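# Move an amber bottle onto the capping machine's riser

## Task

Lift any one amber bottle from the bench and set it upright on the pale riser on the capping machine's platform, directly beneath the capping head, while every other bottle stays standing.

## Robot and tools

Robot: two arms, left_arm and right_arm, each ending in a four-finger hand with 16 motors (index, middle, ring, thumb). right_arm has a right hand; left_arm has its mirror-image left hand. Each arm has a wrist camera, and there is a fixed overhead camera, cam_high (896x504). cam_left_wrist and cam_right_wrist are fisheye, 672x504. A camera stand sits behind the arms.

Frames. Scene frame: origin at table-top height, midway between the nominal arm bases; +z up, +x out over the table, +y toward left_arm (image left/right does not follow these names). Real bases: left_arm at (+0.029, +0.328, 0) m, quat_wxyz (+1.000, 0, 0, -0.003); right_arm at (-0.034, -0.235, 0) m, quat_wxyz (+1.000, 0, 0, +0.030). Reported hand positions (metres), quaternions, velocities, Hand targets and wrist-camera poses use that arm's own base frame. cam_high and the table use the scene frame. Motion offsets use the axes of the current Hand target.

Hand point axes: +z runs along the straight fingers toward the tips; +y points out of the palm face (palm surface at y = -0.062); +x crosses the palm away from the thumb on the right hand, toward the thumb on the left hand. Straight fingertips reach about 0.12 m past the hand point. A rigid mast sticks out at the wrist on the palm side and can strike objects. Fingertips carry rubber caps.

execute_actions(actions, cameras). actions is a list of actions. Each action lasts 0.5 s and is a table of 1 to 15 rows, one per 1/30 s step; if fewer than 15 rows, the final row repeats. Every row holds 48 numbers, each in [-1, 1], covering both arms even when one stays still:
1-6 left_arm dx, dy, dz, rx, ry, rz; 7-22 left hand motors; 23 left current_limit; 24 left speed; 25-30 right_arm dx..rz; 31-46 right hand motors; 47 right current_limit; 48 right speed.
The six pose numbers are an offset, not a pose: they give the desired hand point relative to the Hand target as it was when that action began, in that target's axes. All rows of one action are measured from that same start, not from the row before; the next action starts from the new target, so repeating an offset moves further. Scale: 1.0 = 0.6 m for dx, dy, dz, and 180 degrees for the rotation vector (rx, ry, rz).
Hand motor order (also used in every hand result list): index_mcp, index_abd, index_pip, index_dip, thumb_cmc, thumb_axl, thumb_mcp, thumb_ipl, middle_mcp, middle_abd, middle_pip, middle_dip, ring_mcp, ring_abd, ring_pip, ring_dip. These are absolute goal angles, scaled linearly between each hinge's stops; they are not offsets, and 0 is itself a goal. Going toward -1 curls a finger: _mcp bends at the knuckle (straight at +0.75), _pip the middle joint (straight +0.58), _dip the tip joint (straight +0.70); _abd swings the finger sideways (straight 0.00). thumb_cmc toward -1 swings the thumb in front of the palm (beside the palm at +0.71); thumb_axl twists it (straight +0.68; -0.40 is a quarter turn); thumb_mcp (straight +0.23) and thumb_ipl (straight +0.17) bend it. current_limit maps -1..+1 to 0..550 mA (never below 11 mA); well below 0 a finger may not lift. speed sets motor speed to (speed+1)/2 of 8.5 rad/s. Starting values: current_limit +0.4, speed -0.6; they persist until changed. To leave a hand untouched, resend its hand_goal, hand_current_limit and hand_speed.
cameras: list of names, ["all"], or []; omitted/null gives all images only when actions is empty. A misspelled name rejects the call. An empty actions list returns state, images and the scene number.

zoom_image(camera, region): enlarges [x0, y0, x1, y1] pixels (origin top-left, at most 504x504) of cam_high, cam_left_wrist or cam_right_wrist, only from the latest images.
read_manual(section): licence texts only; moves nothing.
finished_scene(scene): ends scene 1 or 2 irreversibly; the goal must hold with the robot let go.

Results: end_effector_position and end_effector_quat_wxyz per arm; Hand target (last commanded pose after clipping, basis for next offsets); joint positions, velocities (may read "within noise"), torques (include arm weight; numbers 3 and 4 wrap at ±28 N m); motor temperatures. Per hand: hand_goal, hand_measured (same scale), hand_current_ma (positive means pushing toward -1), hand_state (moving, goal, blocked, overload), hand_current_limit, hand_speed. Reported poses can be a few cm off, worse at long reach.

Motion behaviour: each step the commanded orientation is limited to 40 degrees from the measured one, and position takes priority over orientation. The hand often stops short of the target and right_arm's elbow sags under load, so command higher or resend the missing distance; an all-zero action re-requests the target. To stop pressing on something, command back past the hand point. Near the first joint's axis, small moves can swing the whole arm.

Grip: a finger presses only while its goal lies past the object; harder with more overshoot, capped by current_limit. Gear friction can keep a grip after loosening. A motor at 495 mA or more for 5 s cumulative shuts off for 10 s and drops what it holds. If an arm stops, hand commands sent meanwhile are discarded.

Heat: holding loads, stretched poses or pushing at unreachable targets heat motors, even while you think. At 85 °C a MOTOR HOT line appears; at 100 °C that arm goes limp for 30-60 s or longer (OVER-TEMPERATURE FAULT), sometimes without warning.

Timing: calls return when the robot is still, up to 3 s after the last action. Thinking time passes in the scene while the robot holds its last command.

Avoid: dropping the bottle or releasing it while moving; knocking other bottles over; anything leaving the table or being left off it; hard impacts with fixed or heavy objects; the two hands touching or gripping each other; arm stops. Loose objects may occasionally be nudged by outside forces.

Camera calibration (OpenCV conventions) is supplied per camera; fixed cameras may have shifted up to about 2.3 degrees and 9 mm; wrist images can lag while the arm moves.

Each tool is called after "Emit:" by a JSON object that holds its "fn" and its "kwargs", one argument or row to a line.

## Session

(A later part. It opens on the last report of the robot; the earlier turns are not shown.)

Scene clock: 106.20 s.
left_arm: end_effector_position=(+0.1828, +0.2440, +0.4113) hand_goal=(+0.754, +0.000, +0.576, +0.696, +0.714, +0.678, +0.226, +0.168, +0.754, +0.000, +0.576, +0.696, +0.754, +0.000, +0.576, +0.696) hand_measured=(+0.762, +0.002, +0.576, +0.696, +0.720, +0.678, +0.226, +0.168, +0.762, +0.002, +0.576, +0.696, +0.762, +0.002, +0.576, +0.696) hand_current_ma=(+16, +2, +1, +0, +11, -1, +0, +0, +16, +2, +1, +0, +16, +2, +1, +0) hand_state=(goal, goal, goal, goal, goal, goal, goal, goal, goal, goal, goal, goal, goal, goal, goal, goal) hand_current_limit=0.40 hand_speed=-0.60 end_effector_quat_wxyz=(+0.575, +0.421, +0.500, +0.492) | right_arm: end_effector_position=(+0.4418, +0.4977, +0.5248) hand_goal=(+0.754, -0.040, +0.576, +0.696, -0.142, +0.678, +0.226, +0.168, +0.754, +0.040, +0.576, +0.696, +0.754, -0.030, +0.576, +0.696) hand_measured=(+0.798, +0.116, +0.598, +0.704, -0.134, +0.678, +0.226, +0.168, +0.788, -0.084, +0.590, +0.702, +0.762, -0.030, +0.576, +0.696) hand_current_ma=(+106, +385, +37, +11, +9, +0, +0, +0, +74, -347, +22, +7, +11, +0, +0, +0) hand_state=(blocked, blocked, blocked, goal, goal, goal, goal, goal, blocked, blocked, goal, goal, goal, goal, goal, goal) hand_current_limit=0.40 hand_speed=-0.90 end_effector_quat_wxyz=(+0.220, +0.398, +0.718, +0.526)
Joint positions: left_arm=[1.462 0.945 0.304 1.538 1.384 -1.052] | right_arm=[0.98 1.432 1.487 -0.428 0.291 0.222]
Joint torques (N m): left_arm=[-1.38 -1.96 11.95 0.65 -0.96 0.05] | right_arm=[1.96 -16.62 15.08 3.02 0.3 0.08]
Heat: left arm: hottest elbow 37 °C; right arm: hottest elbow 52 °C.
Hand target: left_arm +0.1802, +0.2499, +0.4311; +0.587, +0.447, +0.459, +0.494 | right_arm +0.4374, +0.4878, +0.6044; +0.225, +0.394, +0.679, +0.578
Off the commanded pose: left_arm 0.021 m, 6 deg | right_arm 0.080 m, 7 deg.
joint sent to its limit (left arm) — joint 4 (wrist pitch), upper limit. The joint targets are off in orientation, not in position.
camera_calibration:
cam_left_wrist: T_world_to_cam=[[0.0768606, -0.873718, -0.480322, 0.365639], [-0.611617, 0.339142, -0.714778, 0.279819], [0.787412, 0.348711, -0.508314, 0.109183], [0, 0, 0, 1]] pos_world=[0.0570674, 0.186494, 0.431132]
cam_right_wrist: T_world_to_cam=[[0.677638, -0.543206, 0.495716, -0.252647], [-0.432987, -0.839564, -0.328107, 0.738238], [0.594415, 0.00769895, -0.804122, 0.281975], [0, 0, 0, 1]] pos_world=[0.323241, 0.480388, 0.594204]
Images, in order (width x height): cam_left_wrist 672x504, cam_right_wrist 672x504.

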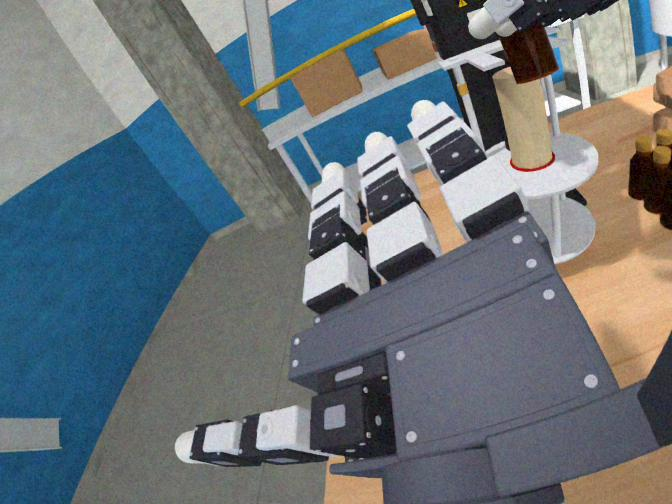

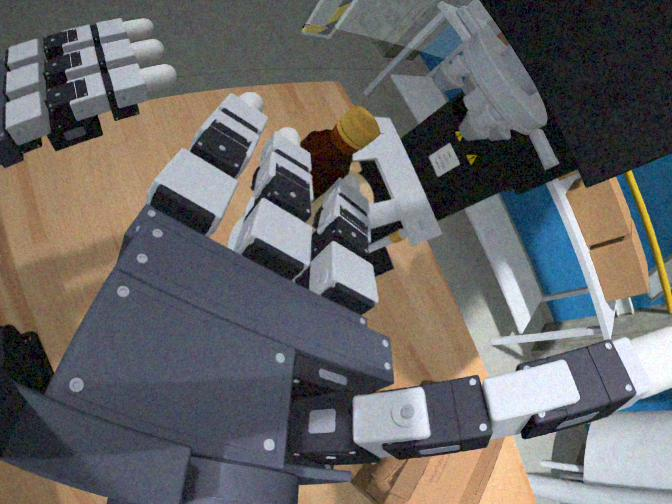

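Emit:
{"fn": "execute_actions", "kwargs": {
  "actions": [
    [[0,0,0,0,0,0,0.754,0,0.576,0.696,0.714,0.678,0.226,0.168,0.754,0,0.576,0.696,0.754,0,0.576,0.696,0.4,-0.6,-0.012,0.012,-0.003,0.0,0,0.0167,0.754,-0.04,0.576,0.696,-0.143,0.678,0.226,0.168,0.754,0.04,0.576,0.696,0.754,-0.03,0.576,0.696,0.4,-0.9]]
  ],
  "cameras": ["cam_left_wrist","cam_right_wrist"]
}}

Emit:
{"fn": "zoom_image", "kwargs": {
  "camera": "cam_left_wrist",
  "region": [490, 0, 580, 90]
}}

Scene clock: 108.03 s.
left_arm: end_effector_position=(+0.1828, +0.2440, +0.4113) hand_goal=(+0.754, +0.000, +0.576, +0.696, +0.714, +0.678, +0.226, +0.168, +0.754, +0.000, +0.576, +0.696, +0.754, +0.000, +0.576, +0.696) hand_measured=(+0.762, +0.002, +0.576, +0.696, +0.720, +0.678, +0.226, +0.168, +0.762, +0.002, +0.576, +0.696, +0.762, +0.002, +0.576, +0.696) hand_current_ma=(+16, +2, +1, +0, +11, -1, +0, +0, +16, +2, +1, +0, +16, +2, +1, +0) hand_state=(goal, goal, goal, goal, goal, goal, goal, goal, goal, goal, goal, goal, goal, goal, goal, goal) hand_current_limit=0.40 hand_speed=-0.60 end_effector_quat_wxyz=(+0.575, +0.421, +0.500, +0.492) | right_arm: end_effector_position=(+0.4437, +0.4942, +0.5240) hand_goal=(+0.754, -0.040, +0.576, +0.696, -0.142, +0.678, +0.226, +0.168, +0.754, +0.040, +0.576, +0.696, +0.754, -0.030, +0.576, +0.696) hand_measured=(+0.798, +0.116, +0.598, +0.704, -0.134, +0.678, +0.226, +0.168, +0.788, -0.084, +0.592, +0.702, +0.762, -0.030, +0.576, +0.696) hand_current_ma=(+106, +385, +37, +11, +9, +0, +0, +0, +75, -347, +22, +7, +11, +0, +0, +0) hand_state=(blocked, blocked, blocked, goal, goal, goal, goal, goal, blocked, blocked, goal, goal, goal, goal, goal, goal) hand_current_limit=0.40 hand_speed=-0.90 end_effector_quat_wxyz=(+0.206, +0.416, +0.712, +0.528)
Joint positions: left_arm=[1.462 0.945 0.304 1.538 1.384 -1.052] | right_arm=[0.979 1.432 1.495 -0.447 0.288 0.272]
Joint torques (N m): left_arm=[-1.44 -1.96 11.95 0.66 -0.97 0.05] | right_arm=[1.32 -17.14 15.69 2.77 0.2 0.06]
Heat: left arm: hottest elbow 37 °C; right arm: hottest elbow 52 °C.
Hand target: left_arm +0.1802, +0.2499, +0.4311; +0.587, +0.447, +0.459, +0.494 | right_arm +0.4423, +0.4811, +0.6107; +0.210, +0.412, +0.668, +0.583
Off the commanded pose: left_arm 0.021 m, 6 deg | right_arm 0.088 m, 8 deg.
joint sent to its limit (left arm) — joint 4 (wrist pitch), upper limit. The joint targets are off in orientation, not in position.
camera_calibration:
cam_left_wrist: T_world_to_cam=[[0.0768606, -0.873718, -0.480322, 0.365639], [-0.611617, 0.339142, -0.714778, 0.279819], [0.787412, 0.348711, -0.508314, 0.109183], [0, 0, 0, 1]] pos_world=[0.0570674, 0.186494, 0.431132]
cam_right_wrist: T_world_to_cam=[[0.6863, -0.567053, 0.455458, -0.226484], [-0.457105, -0.82337, -0.336328, 0.742913], [0.565727, 0.02263, -0.824282, 0.296151], [0, 0, 0, 1]] pos_world=[0.327485, 0.476563, 0.597128]
Images, in order (width x height): cam_left_wrist 672x504, cam_right_wrist 672x504.

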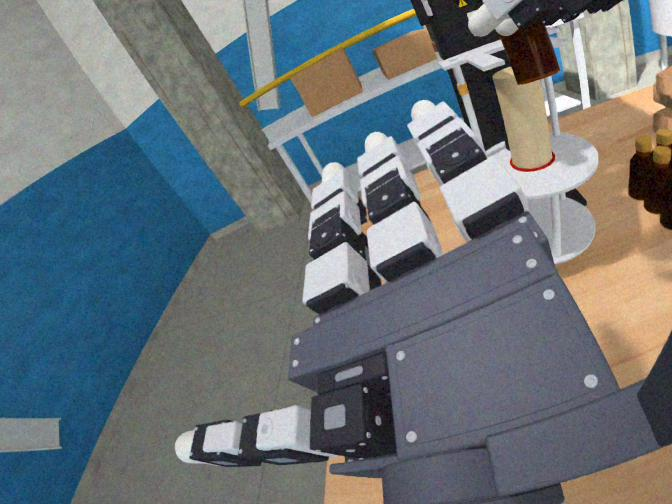

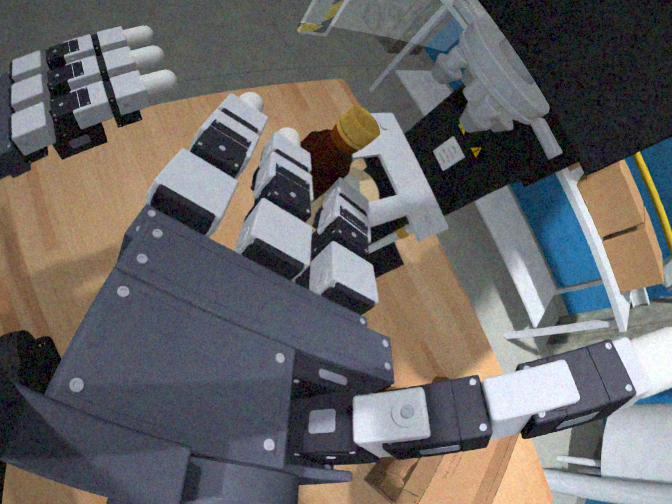

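Scaled by 5.600 from the camera's 672x504 image, which has a finer 960x720 frame.

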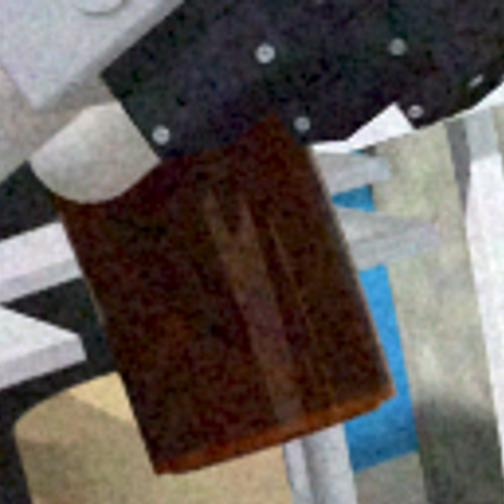

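Emit:
{"fn": "zoom_image", "kwargs": {
  "camera": "cam_left_wrist",
  "region": [460, 0, 600, 180]
}}

Emit:
{"fn": "zoom_image", "kwargs": {
  "camera": "cam_right_wrist",
  "region": [280, 80, 400, 200]
}}

Scaled by 2.800 from the camera's 672x504 image, which has a finer 960x720 frame.

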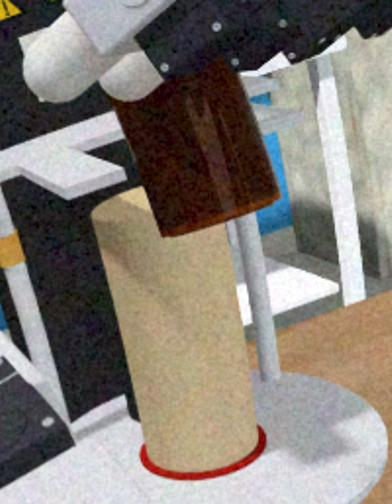

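Scaled by 4.200 from the camera's 672x504 image, which has a finer 960x720 frame.

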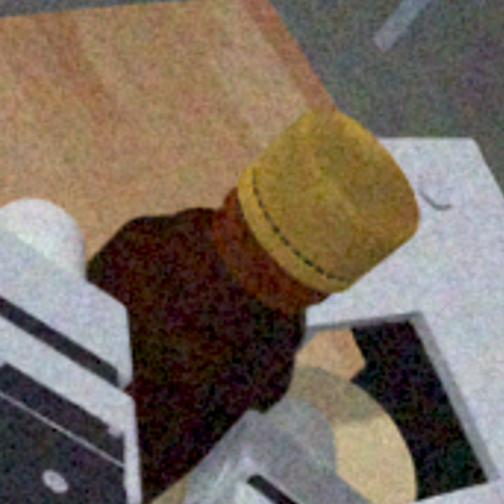

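Emit:
{"fn": "execute_actions", "kwargs": {
  "actions": [
    [[0,0,0,0,0,0,0.754,0,0.576,0.696,0.714,0.678,0.226,0.168,0.754,0,0.576,0.696,0.754,0,0.576,0.696,0.4,-0.6,0.003,0.0145,-0.005,-0.006,0,0,0.754,-0.04,0.576,0.696,-0.143,0.678,0.226,0.168,0.754,0.04,0.576,0.696,0.754,-0.03,0.576,0.696,0.4,-0.9]]
  ]
}}

Scene clock: 112.20 s.
left_arm: end_effector_position=(+0.1828, +0.2440, +0.4113) hand_goal=(+0.754, +0.000, +0.576, +0.696, +0.714, +0.678, +0.226, +0.168, +0.754, +0.000, +0.576, +0.696, +0.754, +0.000, +0.576, +0.696) hand_measured=(+0.762, +0.002, +0.576, +0.696, +0.720, +0.678, +0.226, +0.168, +0.762, +0.002, +0.576, +0.696, +0.762, +0.002, +0.576, +0.696) hand_current_ma=(+16, +2, +1, +0, +11, -1, +0, +0, +16, +2, +1, +0, +16, +2, +1, +0) hand_state=(goal, goal, goal, goal, goal, goal, goal, goal, goal, goal, goal, goal, goal, goal, goal, goal) hand_current_limit=0.40 hand_speed=-0.60 end_effector_quat_wxyz=(+0.575, +0.421, +0.500, +0.492) | right_arm: end_effector_position=(+0.4440, +0.4933, +0.5315) hand_goal=(+0.754, -0.040, +0.576, +0.696, -0.142, +0.678, +0.226, +0.168, +0.754, +0.040, +0.576, +0.696, +0.754, -0.030, +0.576, +0.696) hand_measured=(+0.798, +0.116, +0.598, +0.704, -0.134, +0.678, +0.226, +0.168, +0.788, -0.084, +0.592, +0.702, +0.762, -0.030, +0.576, +0.696) hand_current_ma=(+106, +385, +37, +11, +9, +0, +0, +0, +77, -347, +23, +7, +11, +0, +0, +0) hand_state=(blocked, blocked, blocked, goal, goal, goal, goal, goal, blocked, blocked, goal, goal, goal, goal, goal, goal) hand_current_limit=0.40 hand_speed=-0.90 end_effector_quat_wxyz=(+0.207, +0.417, +0.707, +0.532)
Joint positions: left_arm=[1.462 0.945 0.304 1.538 1.384 -1.052] | right_arm=[0.979 1.432 1.507 -0.447 0.292 0.272]
Joint torques (N m): left_arm=[-1.44 -1.96 11.96 0.65 -0.96 0.05] | right_arm=[1.2 -16.79 15.45 3.26 0.32 -0.03]
Heat: left arm: hottest elbow 38 °C; right arm: hottest elbow 53 °C.
Hand target: left_arm +0.1802, +0.2499, +0.4311; +0.587, +0.447, +0.459, +0.494 | right_arm +0.4416, +0.4805, +0.6200; +0.214, +0.410, +0.662, +0.590
Off the commanded pose: left_arm 0.021 m, 6 deg | right_arm 0.089 m, 8 deg.
joint sent to its limit (left arm) — joint 4 (wrist pitch), upper limit. The joint targets are off in orientation, not in position.

Emit:
{"fn": "execute_actions", "kwargs": {
  "actions": [
    [[0,0,0,0,0,0,0.754,0,0.576,0.696,0.714,0.678,0.226,0.168,0.754,0,0.576,0.696,0.754,0,0.576,0.696,0.4,-0.6,-0.0255,0.0053,0.0214,0,0,0,0.754,-0.04,0.576,0.696,-0.143,0.678,0.226,0.168,0.754,0.04,0.576,0.696,0.754,-0.03,0.576,0.696,0.4,-0.9]]
  ],
  "cameras": ["cam_left_wrist","cam_right_wrist"]
}}

Emit:
{"fn": "zoom_image", "kwargs": {
  "camera": "cam_left_wrist",
  "region": [490, 0, 580, 90]
}}

Scene clock: 113.47 s.
left_arm: end_effector_position=(+0.1828, +0.2440, +0.4113) hand_goal=(+0.754, +0.000, +0.576, +0.696, +0.714, +0.678, +0.226, +0.168, +0.754, +0.000, +0.576, +0.696, +0.754, +0.000, +0.576, +0.696) hand_measured=(+0.762, +0.002, +0.576, +0.696, +0.720, +0.678, +0.226, +0.168, +0.762, +0.002, +0.576, +0.696, +0.762, +0.002, +0.576, +0.696) hand_current_ma=(+16, +2, +1, +0, +11, -1, +0, +0, +16, +2, +1, +0, +16, +2, +1, +0) hand_state=(goal, goal, goal, goal, goal, goal, goal, goal, goal, goal, goal, goal, goal, goal, goal, goal) hand_current_limit=0.40 hand_speed=-0.60 end_effector_quat_wxyz=(+0.575, +0.421, +0.500, +0.492) | right_arm: end_effector_position=(+0.4622, +0.4788, +0.5383) hand_goal=(+0.754, -0.040, +0.576, +0.696, -0.142, +0.678, +0.226, +0.168, +0.754, +0.040, +0.576, +0.696, +0.754, -0.030, +0.576, +0.696) hand_measured=(+0.798, +0.116, +0.598, +0.704, -0.134, +0.678, +0.226, +0.168, +0.790, -0.084, +0.592, +0.702, +0.762, -0.030, +0.576, +0.696) hand_current_ma=(+106, +385, +37, +11, +9, +0, +0, +0, +79, -347, +24, +8, +11, +0, +0, +0) hand_state=(blocked, blocked, blocked, goal, goal, goal, goal, goal, blocked, blocked, goal, goal, goal, goal, goal, goal) hand_current_limit=0.40 hand_speed=-0.90 end_effector_quat_wxyz=(+0.207, +0.423, +0.700, +0.536)
Joint positions: left_arm=[1.462 0.945 0.304 1.538 1.384 -1.052] | right_arm=[0.936 1.432 1.52 -0.447 0.26 0.272]
Joint torques (N m): left_arm=[-1.44 -1.9 11.95 0.65 -0.97 0.05] | right_arm=[1.67 -15.27 15.65 3.6 0.13 -0.11]
Heat: left arm: hottest elbow 38 °C; right arm: hottest elbow 53 °C.
Hand target: left_arm +0.1802, +0.2499, +0.4311; +0.587, +0.447, +0.459, +0.494 | right_arm +0.4611, +0.4761, +0.6174; +0.214, +0.410, +0.662, +0.590
Off the commanded pose: left_arm 0.021 m, 6 deg | right_arm 0.079 m, 8 deg.
joint sent to its limit (left arm) — joint 4 (wrist pitch), upper limit. The joint targets are off in orientation, not in position.
camera_calibration:
cam_left_wrist: T_world_to_cam=[[0.0768606, -0.873718, -0.480322, 0.365639], [-0.611617, 0.339142, -0.714778, 0.279819], [0.787412, 0.348711, -0.508314, 0.109183], [0, 0, 0, 1]] pos_world=[0.0570674, 0.186494, 0.431132]
cam_right_wrist: T_world_to_cam=[[0.673734, -0.590713, 0.444005, -0.231071], [-0.469364, -0.806151, -0.360304, 0.753739], [0.570771, 0.034349, -0.820391, 0.287838], [0, 0, 0, 1]] pos_world=[0.345169, 0.461243, 0.610311]
Images, in order (width x height): cam_left_wrist 672x504, cam_right_wrist 672x504.

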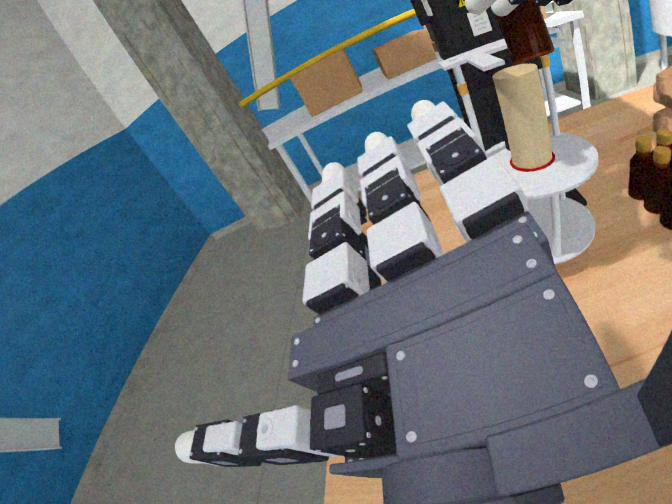

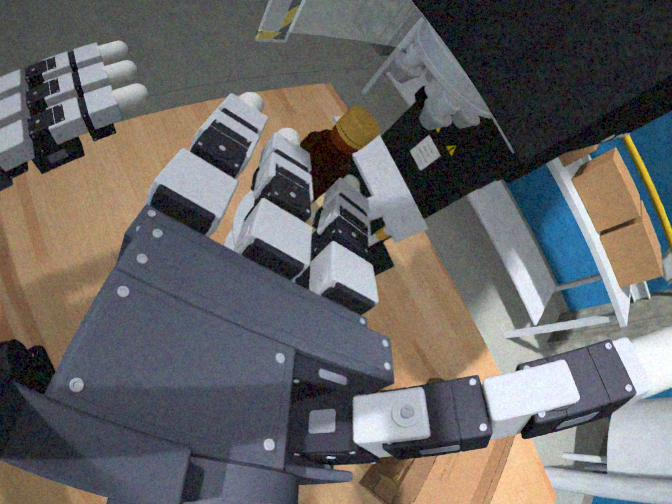

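Scaled by 5.600 from the camera's 672x504 image, which has a finer 960x720 frame.

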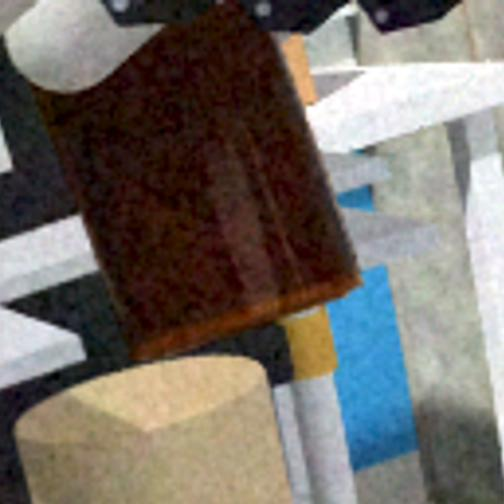

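Emit:
{"fn": "execute_actions", "kwargs": {
  "actions": [
    [[0,0,0,0,0,0,0.754,0,0.576,0.696,0.714,0.678,0.226,0.168,0.754,0,0.576,0.696,0.754,0,0.576,0.696,0.4,-0.6,0.0097,-0.014,0.0152,0,0,0,0.754,-0.04,0.576,0.696,-0.143,0.678,0.226,0.168,0.754,0.04,0.576,0.696,0.754,-0.03,0.576,0.696,0.4,-0.9]]
  ],
  "cameras": ["cam_left_wrist","cam_right_wrist"]
}}

Emit:
{"fn": "zoom_image", "kwargs": {
  "camera": "cam_left_wrist",
  "region": [490, 0, 580, 90]
}}

Scene clock: 115.10 s.
left_arm: end_effector_position=(+0.1828, +0.2440, +0.4113) hand_goal=(+0.754, +0.000, +0.576, +0.696, +0.714, +0.678, +0.226, +0.168, +0.754, +0.000, +0.576, +0.696, +0.754, +0.000, +0.576, +0.696) hand_measured=(+0.762, +0.002, +0.576, +0.696, +0.720, +0.678, +0.226, +0.168, +0.762, +0.002, +0.576, +0.696, +0.762, +0.002, +0.576, +0.696) hand_current_ma=(+16, +2, +1, +0, +11, -1, +0, +0, +16, +2, +1, +0, +16, +2, +1, +0) hand_state=(goal, goal, goal, goal, goal, goal, goal, goal, goal, goal, goal, goal, goal, goal, goal, goal) hand_current_limit=0.40 hand_speed=-0.60 end_effector_quat_wxyz=(+0.575, +0.421, +0.500, +0.492) | right_arm: end_effector_position=(+0.4643, +0.4827, +0.5311) hand_goal=(+0.754, -0.040, +0.576, +0.696, -0.142, +0.678, +0.226, +0.168, +0.754, +0.040, +0.576, +0.696, +0.754, -0.030, +0.576, +0.696) hand_measured=(+0.798, +0.116, +0.598, +0.704, -0.134, +0.678, +0.226, +0.168, +0.790, -0.084, +0.592, +0.702, +0.762, -0.030, +0.576, +0.696) hand_current_ma=(+106, +385, +37, +11, +9, +0, +0, +0, +79, -347, +24, +8, +11, +0, +0, +0) hand_state=(blocked, blocked, blocked, goal, goal, goal, goal, goal, blocked, blocked, goal, goal, goal, goal, goal, goal) hand_current_limit=0.40 hand_speed=-0.90 end_effector_quat_wxyz=(+0.207, +0.425, +0.703, +0.531)
Joint positions: left_arm=[1.462 0.945 0.304 1.538 1.384 -1.052] | right_arm=[0.938 1.444 1.52 -0.447 0.264 0.272]
Joint torques (N m): left_arm=[-1.38 -1.96 11.95 0.65 -0.96 0.05] | right_arm=[2.73 -14.68 15.31 4.48 0.33 -0.08]
Heat: left arm: hottest elbow 38 °C; right arm: hottest elbow 53 °C.
Hand target: left_arm +0.1802, +0.2499, +0.4311; +0.587, +0.447, +0.459, +0.494 | right_arm +0.4624, +0.4865, +0.6085; +0.214, +0.410, +0.662, +0.590
Off the commanded pose: left_arm 0.021 m, 6 deg | right_arm 0.078 m, 8 deg.
joint sent to its limit (left arm) — joint 4 (wrist pitch), upper limit. The joint targets are off in orientation, not in position.
camera_calibration:
cam_left_wrist: T_world_to_cam=[[0.0768606, -0.873718, -0.480322, 0.365639], [-0.611617, 0.339142, -0.714778, 0.279819], [0.787412, 0.348711, -0.508314, 0.109183], [0, 0, 0, 1]] pos_world=[0.0570674, 0.186494, 0.431132]
cam_right_wrist: T_world_to_cam=[[0.67511, -0.587529, 0.446135, -0.230268], [-0.472928, -0.808818, -0.349503, 0.752536], [0.566185, 0.0249629, -0.8239, 0.289085], [0, 0, 0, 1]] pos_world=[0.347676, 0.466159, 0.603921]
Images, in order (width x height): cam_left_wrist 672x504, cam_right_wrist 672x504.

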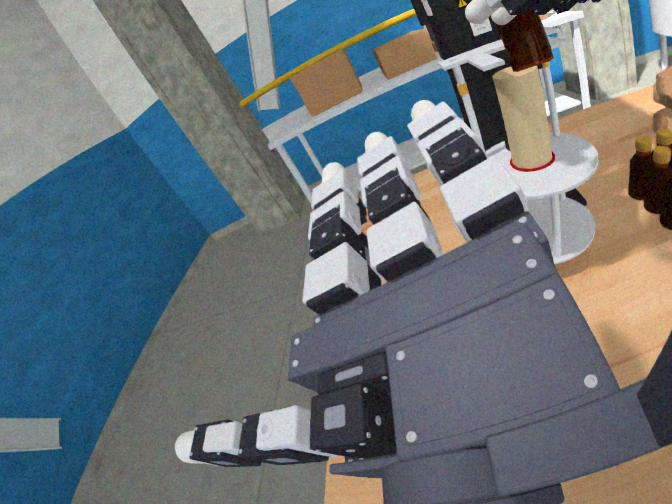

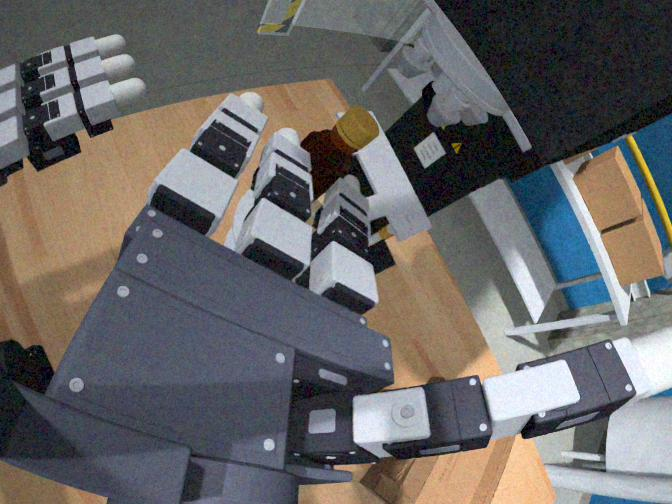

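Scaled by 5.600 from the camera's 672x504 image, which has a finer 960x720 frame.

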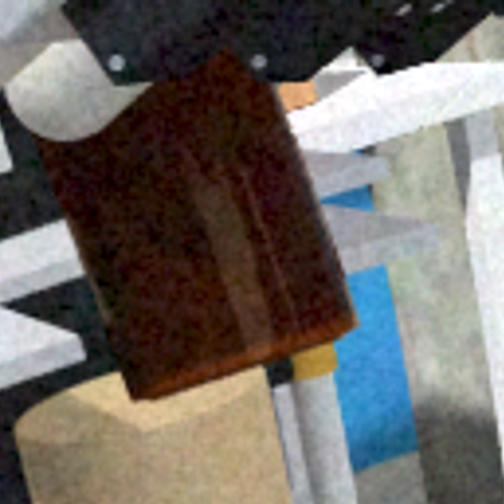

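Emit:
{"fn": "execute_actions", "kwargs": {
  "actions": [
    [[0,0,0,0,0,0,0.754,0,0.576,0.696,0.714,0.678,0.226,0.168,0.754,0,0.576,0.696,0.754,0,0.576,0.696,0.4,-0.6,0.0087,-0.001,0.0102,0,0,0,0.754,-0.04,0.576,0.696,-0.143,0.678,0.226,0.168,0.754,0.04,0.576,0.696,0.754,-0.03,0.576,0.696,0.4,-0.9]]
  ],
  "cameras": ["cam_left_wrist"]
}}

Emit:
{"fn": "zoom_image", "kwargs": {
  "camera": "cam_left_wrist",
  "region": [490, 0, 580, 90]
}}

Scene clock: 116.40 s.
left_arm: end_effector_position=(+0.1828, +0.2440, +0.4113) hand_goal=(+0.754, +0.000, +0.576, +0.696, +0.714, +0.678, +0.226, +0.168, +0.754, +0.000, +0.576, +0.696, +0.754, +0.000, +0.576, +0.696) hand_measured=(+0.762, +0.002, +0.576, +0.696, +0.720, +0.678, +0.226, +0.168, +0.762, +0.002, +0.576, +0.696, +0.762, +0.002, +0.576, +0.696) hand_current_ma=(+16, +2, +1, +0, +11, -1, +0, +0, +16, +2, +1, +0, +16, +2, +1, +0) hand_state=(goal, goal, goal, goal, goal, goal, goal, goal, goal, goal, goal, goal, goal, goal, goal, goal) hand_current_limit=0.40 hand_speed=-0.60 end_effector_quat_wxyz=(+0.575, +0.421, +0.500, +0.492) | right_arm: end_effector_position=(+0.4648, +0.4900, +0.5300) hand_goal=(+0.754, -0.040, +0.576, +0.696, -0.142, +0.678, +0.226, +0.168, +0.754, +0.040, +0.576, +0.696, +0.754, -0.030, +0.576, +0.696) hand_measured=(+0.798, +0.116, +0.598, +0.704, -0.134, +0.678, +0.226, +0.168, +0.790, -0.084, +0.592, +0.702, +0.762, -0.030, +0.576, +0.696) hand_current_ma=(+106, +385, +37, +11, +9, +0, +0, +0, +80, -347, +24, +8, +11, +0, +0, +0) hand_state=(blocked, blocked, blocked, goal, goal, goal, goal, goal, blocked, blocked, goal, goal, goal, goal, goal, goal) hand_current_limit=0.40 hand_speed=-0.90 end_effector_quat_wxyz=(+0.208, +0.424, +0.704, +0.531)
Joint positions: left_arm=[1.462 0.945 0.304 1.538 1.384 -1.052] | right_arm=[0.945 1.459 1.533 -0.446 0.27 0.272]
Joint torques (N m): left_arm=[-1.44 -1.9 11.95 0.65 -0.97 0.05] | right_arm=[2.67 -14.8 15.69 4.44 0.29 -0.07]
Heat: left arm: hottest elbow 38 °C; right arm: hottest elbow 53 °C.
Hand target: left_arm +0.1802, +0.2499, +0.4311; +0.587, +0.447, +0.459, +0.494 | right_arm +0.4639, +0.4944, +0.6076; +0.214, +0.410, +0.663, +0.590
Off the commanded pose: left_arm 0.021 m, 6 deg | right_arm 0.078 m, 8 deg.
joint sent to its limit (left arm) — joint 4 (wrist pitch), upper limit. The joint targets are off in orientation, not in position.
camera_calibration:
cam_left_wrist: T_world_to_cam=[[0.0768606, -0.873718, -0.480322, 0.365639], [-0.611617, 0.339142, -0.714778, 0.279819], [0.787412, 0.348711, -0.508314, 0.109183], [0, 0, 0, 1]] pos_world=[0.0570674, 0.186494, 0.431132]
Images, in order (width x height): cam_left_wrist 672x504.

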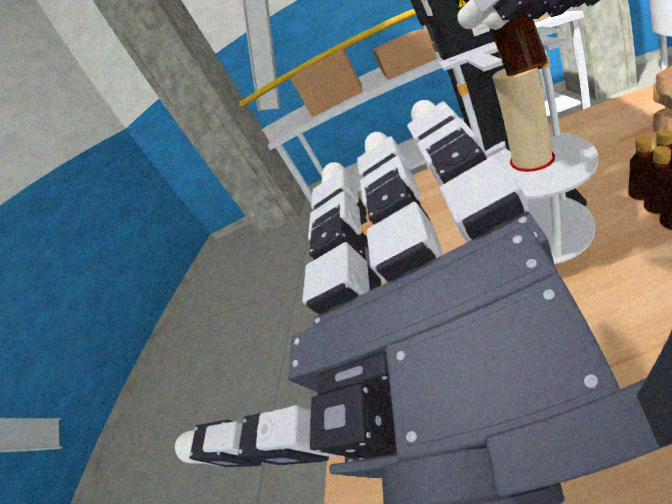

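Scaled by 5.600 from the camera's 672x504 image, which has a finer 960x720 frame.

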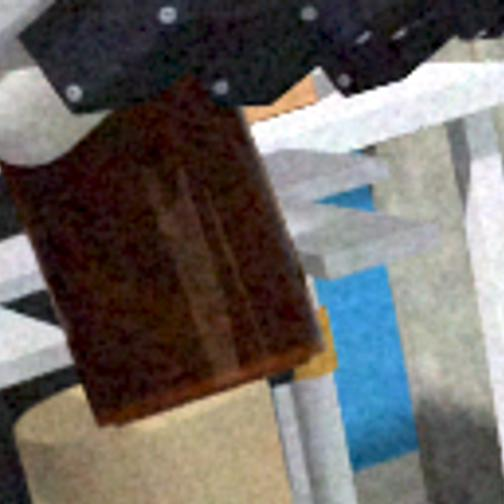

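Emit:
{"fn": "zoom_image", "kwargs": {
  "camera": "cam_left_wrist",
  "region": [500, 35, 555, 80]
}}

Emit:
{"fn": "zoom_image", "kwargs": {
  "camera": "cam_left_wrist",
  "region": [475, 35, 530, 80]
}}

Scaled by 9.164 from the camera's 672x504 image, which has a finer 960x720 frame.

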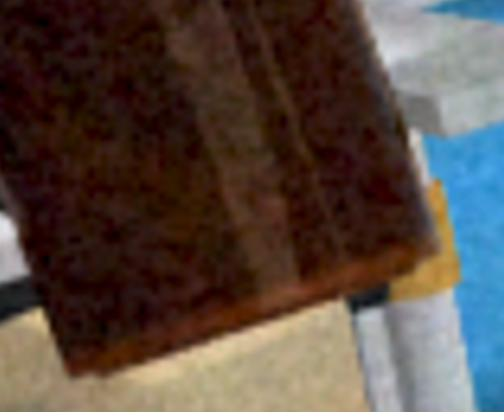

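Scaled by 9.164 from the camera's 672x504 image, which has a finer 960x720 frame.

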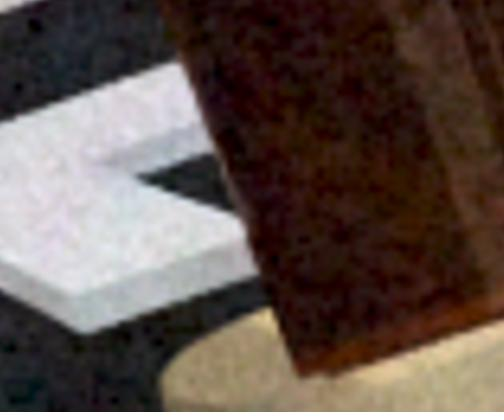

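Emit:
{"fn": "execute_actions", "kwargs": {
  "actions": [],
  "cameras": ["all"]
}}

Emit:
{"fn": "zoom_image", "kwargs": {
  "camera": "cam_right_wrist",
  "region": [290, 80, 450, 260]
}}

Emit:
{"fn": "zoom_image", "kwargs": {
  "camera": "cam_high",
  "region": [420, 40, 600, 240]
}}

Scene clock: 124.03 s.
left_arm: end_effector_position=(+0.1828, +0.2440, +0.4113) hand_goal=(+0.754, +0.000, +0.576, +0.696, +0.714, +0.678, +0.226, +0.168, +0.754, +0.000, +0.576, +0.696, +0.754, +0.000, +0.576, +0.696) hand_measured=(+0.762, +0.002, +0.576, +0.696, +0.720, +0.678, +0.226, +0.168, +0.762, +0.002, +0.576, +0.696, +0.762, +0.002, +0.576, +0.696) hand_current_ma=(+16, +2, +1, +0, +11, -1, +0, +0, +16, +2, +1, +0, +16, +2, +1, +0) hand_state=(goal, goal, goal, goal, goal, goal, goal, goal, goal, goal, goal, goal, goal, goal, goal, goal) hand_current_limit=0.40 hand_speed=-0.60 end_effector_quat_wxyz=(+0.575, +0.421, +0.500, +0.492) | right_arm: end_effector_position=(+0.4648, +0.4899, +0.5300) hand_goal=(+0.754, -0.040, +0.576, +0.696, -0.142, +0.678, +0.226, +0.168, +0.754, +0.040, +0.576, +0.696, +0.754, -0.030, +0.576, +0.696) hand_measured=(+0.798, +0.116, +0.598, +0.704, -0.134, +0.678, +0.226, +0.168, +0.790, -0.084, +0.592, +0.702, +0.762, -0.030, +0.576, +0.696) hand_current_ma=(+106, +385, +37, +11, +9, +0, +0, +0, +80, -347, +24, +8, +11, +0, +0, +0) hand_state=(blocked, blocked, blocked, goal, goal, goal, goal, goal, blocked, blocked, goal, goal, goal, goal, goal, goal) hand_current_limit=0.40 hand_speed=-0.90 end_effector_quat_wxyz=(+0.208, +0.424, +0.704, +0.531)
Joint positions: left_arm=[1.462 0.945 0.304 1.538 1.384 -1.052] | right_arm=[0.945 1.459 1.533 -0.446 0.271 0.272]
Joint velocities: within noise
Joint torques (N m): left_arm=[-1.44 -1.96 11.96 0.66 -0.97 0.05] | right_arm=[2.37 -14.92 15.64 4.45 0.32 -0.07]
Motor temperatures (°C): left_arm=[32 26 38 29 31 25] | right_arm=[32 36 58 29 27 25]
Heat: left arm: hottest elbow 38 °C; right arm: hottest elbow 58 °C.
Hand target: left_arm +0.1802, +0.2499, +0.4311; +0.587, +0.447, +0.459, +0.494 | right_arm +0.4639, +0.4944, +0.6076; +0.214, +0.410, +0.663, +0.590
Off the commanded pose: left_arm 0.021 m, 6 deg | right_arm 0.078 m, 8 deg.
camera_calibration:
cam_left_wrist: T_world_to_cam=[[0.0768606, -0.873718, -0.480322, 0.365639], [-0.611617, 0.339142, -0.714778, 0.279819], [0.787412, 0.348711, -0.508314, 0.109183], [0, 0, 0, 1]] pos_world=[0.0570674, 0.186494, 0.431132]
cam_right_wrist: T_world_to_cam=[[0.675135, -0.585847, 0.448303, -0.227949], [-0.471476, -0.810067, -0.348571, 0.757701], [0.567365, 0.0239689, -0.823117, 0.287222], [0, 0, 0, 1]] pos_world=[0.348175, 0.473361, 0.602721]

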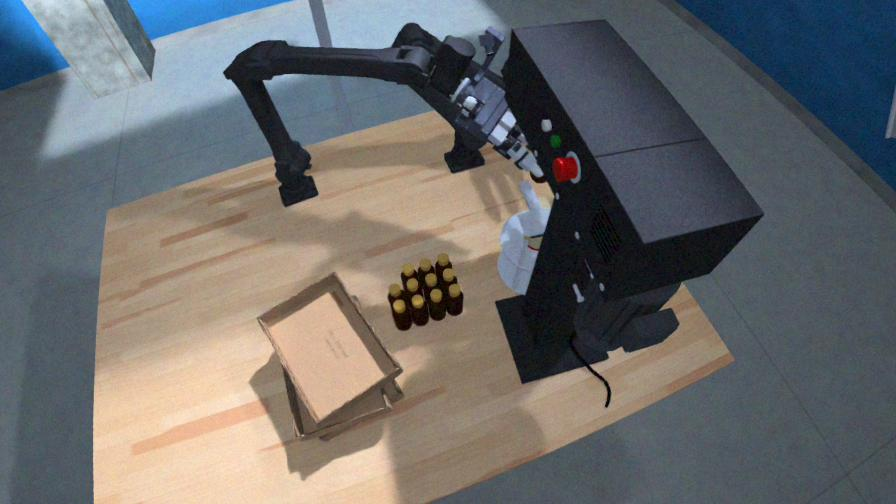

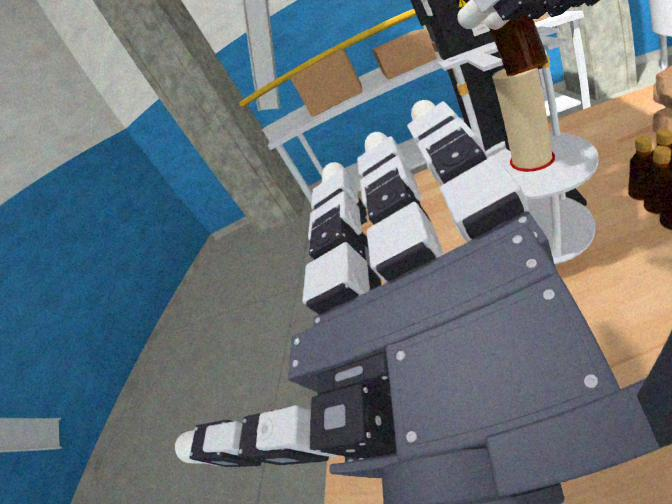

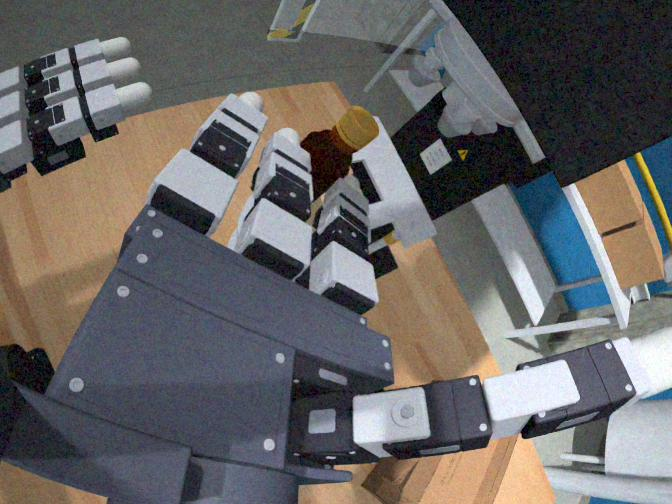

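Scaled by 2.800 from the camera's 672x504 image, which has a finer 960x720 frame.

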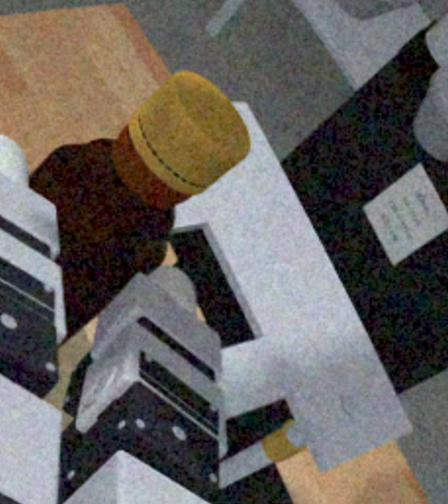

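Scaled by 2.520 from the camera's 896x504 image, which has a finer 1280x720 frame.

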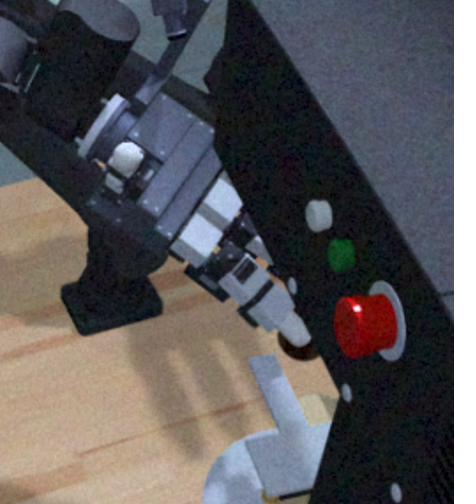

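Emit:
{"fn": "zoom_image", "kwargs": {
  "camera": "cam_high",
  "region": [500, 140, 570, 210]
}}

Scaled by 7.200 from the camera's 896x504 image, which has a finer 1280x720 frame.

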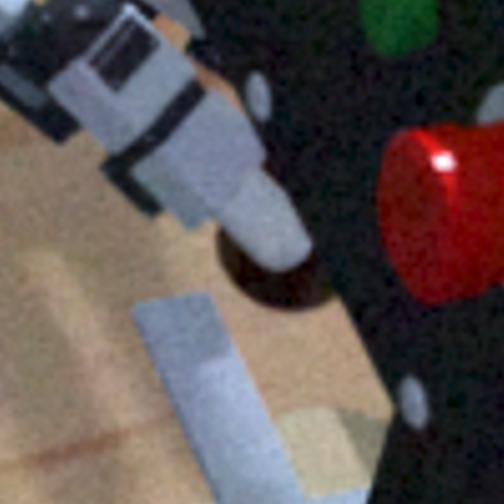

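Emit:
{"fn": "execute_actions", "kwargs": {
  "actions": [
    [[0,0,0,0,0,0,0.754,0,0.576,0.696,0.714,0.678,0.226,0.168,0.754,0,0.576,0.696,0.754,0,0.576,0.696,0.4,-0.6,-0.0127,0.002,-0.0025,0,0,0,0.754,-0.04,0.576,0.696,-0.143,0.678,0.226,0.168,0.754,0.04,0.576,0.696,0.754,-0.03,0.576,0.696,0.4,-0.9]]
  ],
  "cameras": ["all"]
}}

Emit:
{"fn": "zoom_image", "kwargs": {
  "camera": "cam_high",
  "region": [500, 140, 570, 210]
}}

Emit:
{"fn": "zoom_image", "kwargs": {
  "camera": "cam_left_wrist",
  "region": [490, 0, 580, 90]
}}

Scene clock: 132.43 s.
left_arm: end_effector_position=(+0.1828, +0.2440, +0.4113) hand_goal=(+0.754, +0.000, +0.576, +0.696, +0.714, +0.678, +0.226, +0.168, +0.754, +0.000, +0.576, +0.696, +0.754, +0.000, +0.576, +0.696) hand_measured=(+0.762, +0.002, +0.576, +0.696, +0.720, +0.678, +0.226, +0.168, +0.762, +0.002, +0.576, +0.696, +0.762, +0.002, +0.576, +0.696) hand_current_ma=(+16, +2, +1, +0, +11, -1, +0, +0, +16, +2, +1, +0, +16, +2, +1, +0) hand_state=(goal, goal, goal, goal, goal, goal, goal, goal, goal, goal, goal, goal, goal, goal, goal, goal) hand_current_limit=0.40 hand_speed=-0.60 end_effector_quat_wxyz=(+0.575, +0.421, +0.500, +0.492) | right_arm: end_effector_position=(+0.4643, +0.4911, +0.5298) hand_goal=(+0.754, -0.040, +0.576, +0.696, -0.142, +0.678, +0.226, +0.168, +0.754, +0.040, +0.576, +0.696, +0.754, -0.030, +0.576, +0.696) hand_measured=(+0.798, +0.116, +0.598, +0.704, -0.134, +0.678, +0.226, +0.168, +0.790, -0.084, +0.592, +0.702, +0.762, -0.030, +0.576, +0.696) hand_current_ma=(+106, +385, +37, +11, +9, +0, +0, +0, +80, -347, +24, +8, +11, +0, +0, +0) hand_state=(blocked, blocked, blocked, goal, goal, goal, goal, goal, blocked, blocked, goal, goal, goal, goal, goal, goal) hand_current_limit=0.40 hand_speed=-0.90 end_effector_quat_wxyz=(+0.205, +0.422, +0.705, +0.532)
Joint positions: left_arm=[1.462 0.945 0.304 1.538 1.384 -1.052] | right_arm=[0.945 1.459 1.533 -0.446 0.263 0.272]
Joint torques (N m): left_arm=[-1.44 -1.96 11.95 0.65 -0.97 0.05] | right_arm=[1.38 -15.5 15.05 4.6 0.08 -0.11]
Motor temperatures (°C): left_arm=[32 26 38 29 31 25] | right_arm=[32 36 61 29 27 25]
Heat: left arm: hottest elbow 38 °C; right arm: hottest elbow 61 °C.
Hand target: left_arm +0.1802, +0.2499, +0.4311; +0.587, +0.447, +0.459, +0.494 | right_arm +0.4675, +0.4874, +0.6076; +0.214, +0.410, +0.663, +0.590
Off the commanded pose: left_arm 0.021 m, 6 deg | right_arm 0.078 m, 8 deg.
joint sent to its limit (left arm) — joint 4 (wrist pitch), upper limit. The joint targets are off in orientation, not in position.
camera_calibration:
cam_left_wrist: T_world_to_cam=[[0.0768606, -0.873718, -0.480322, 0.365639], [-0.611617, 0.339142, -0.714778, 0.279819], [0.787412, 0.348711, -0.508314, 0.109183], [0, 0, 0, 1]] pos_world=[0.0570674, 0.186494, 0.431132]
cam_right_wrist: T_world_to_cam=[[0.68005, -0.581911, 0.445994, -0.229764], [-0.466679, -0.812732, -0.348822, 0.757543], [0.565457, 0.0290799, -0.824265, 0.286317], [0, 0, 0, 1]] pos_world=[0.347881, 0.473652, 0.602722]

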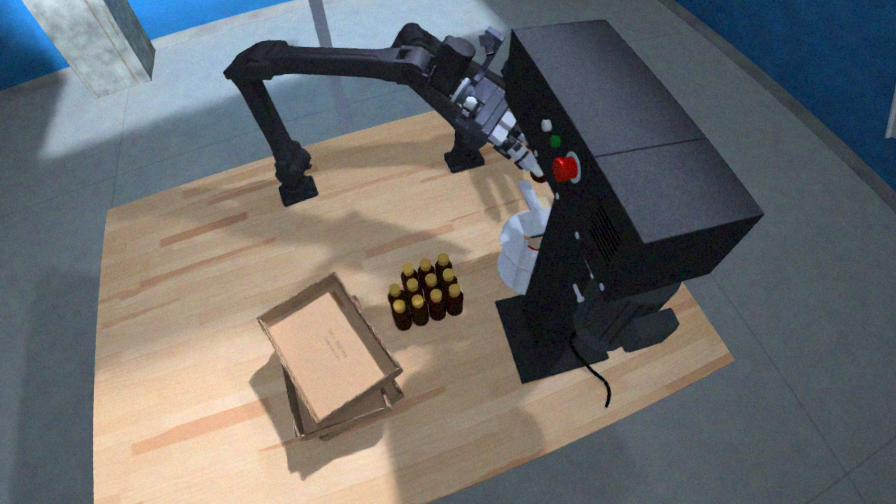

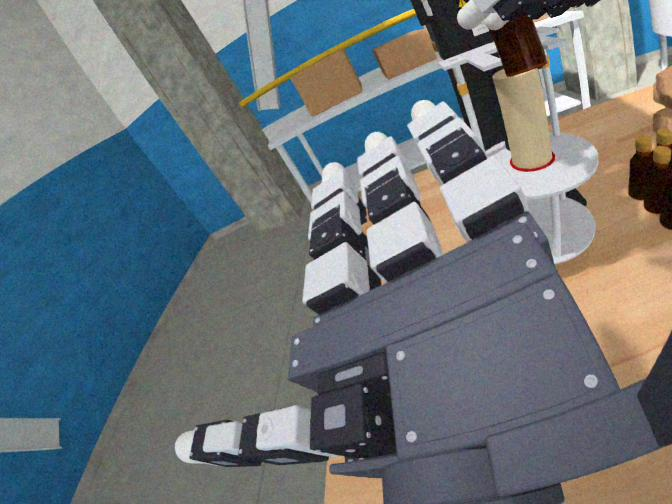

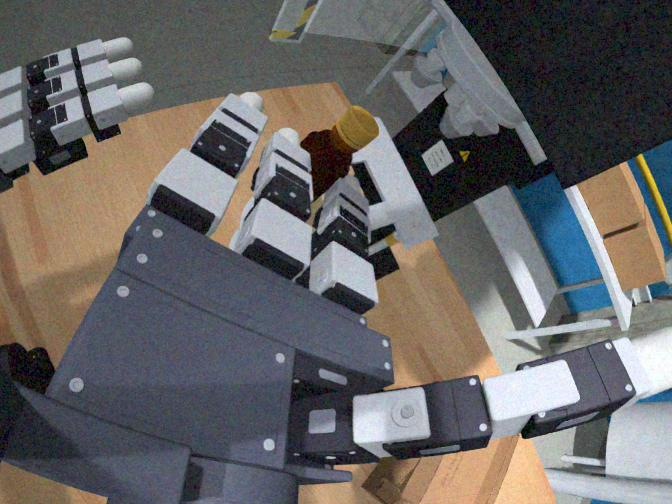

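Scaled by 7.200 from the camera's 896x504 image, which has a finer 1280x720 frame.

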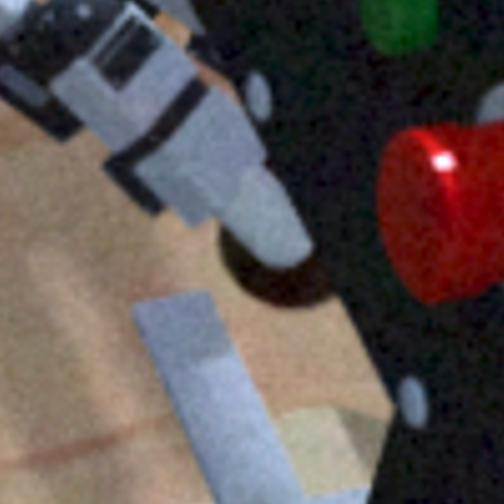

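Scaled by 5.600 from the camera's 672x504 image, which has a finer 960x720 frame.

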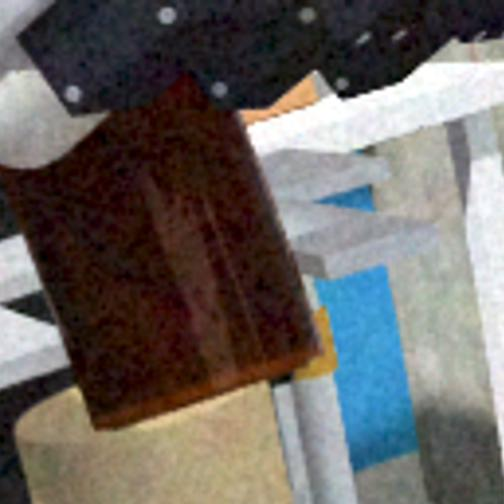

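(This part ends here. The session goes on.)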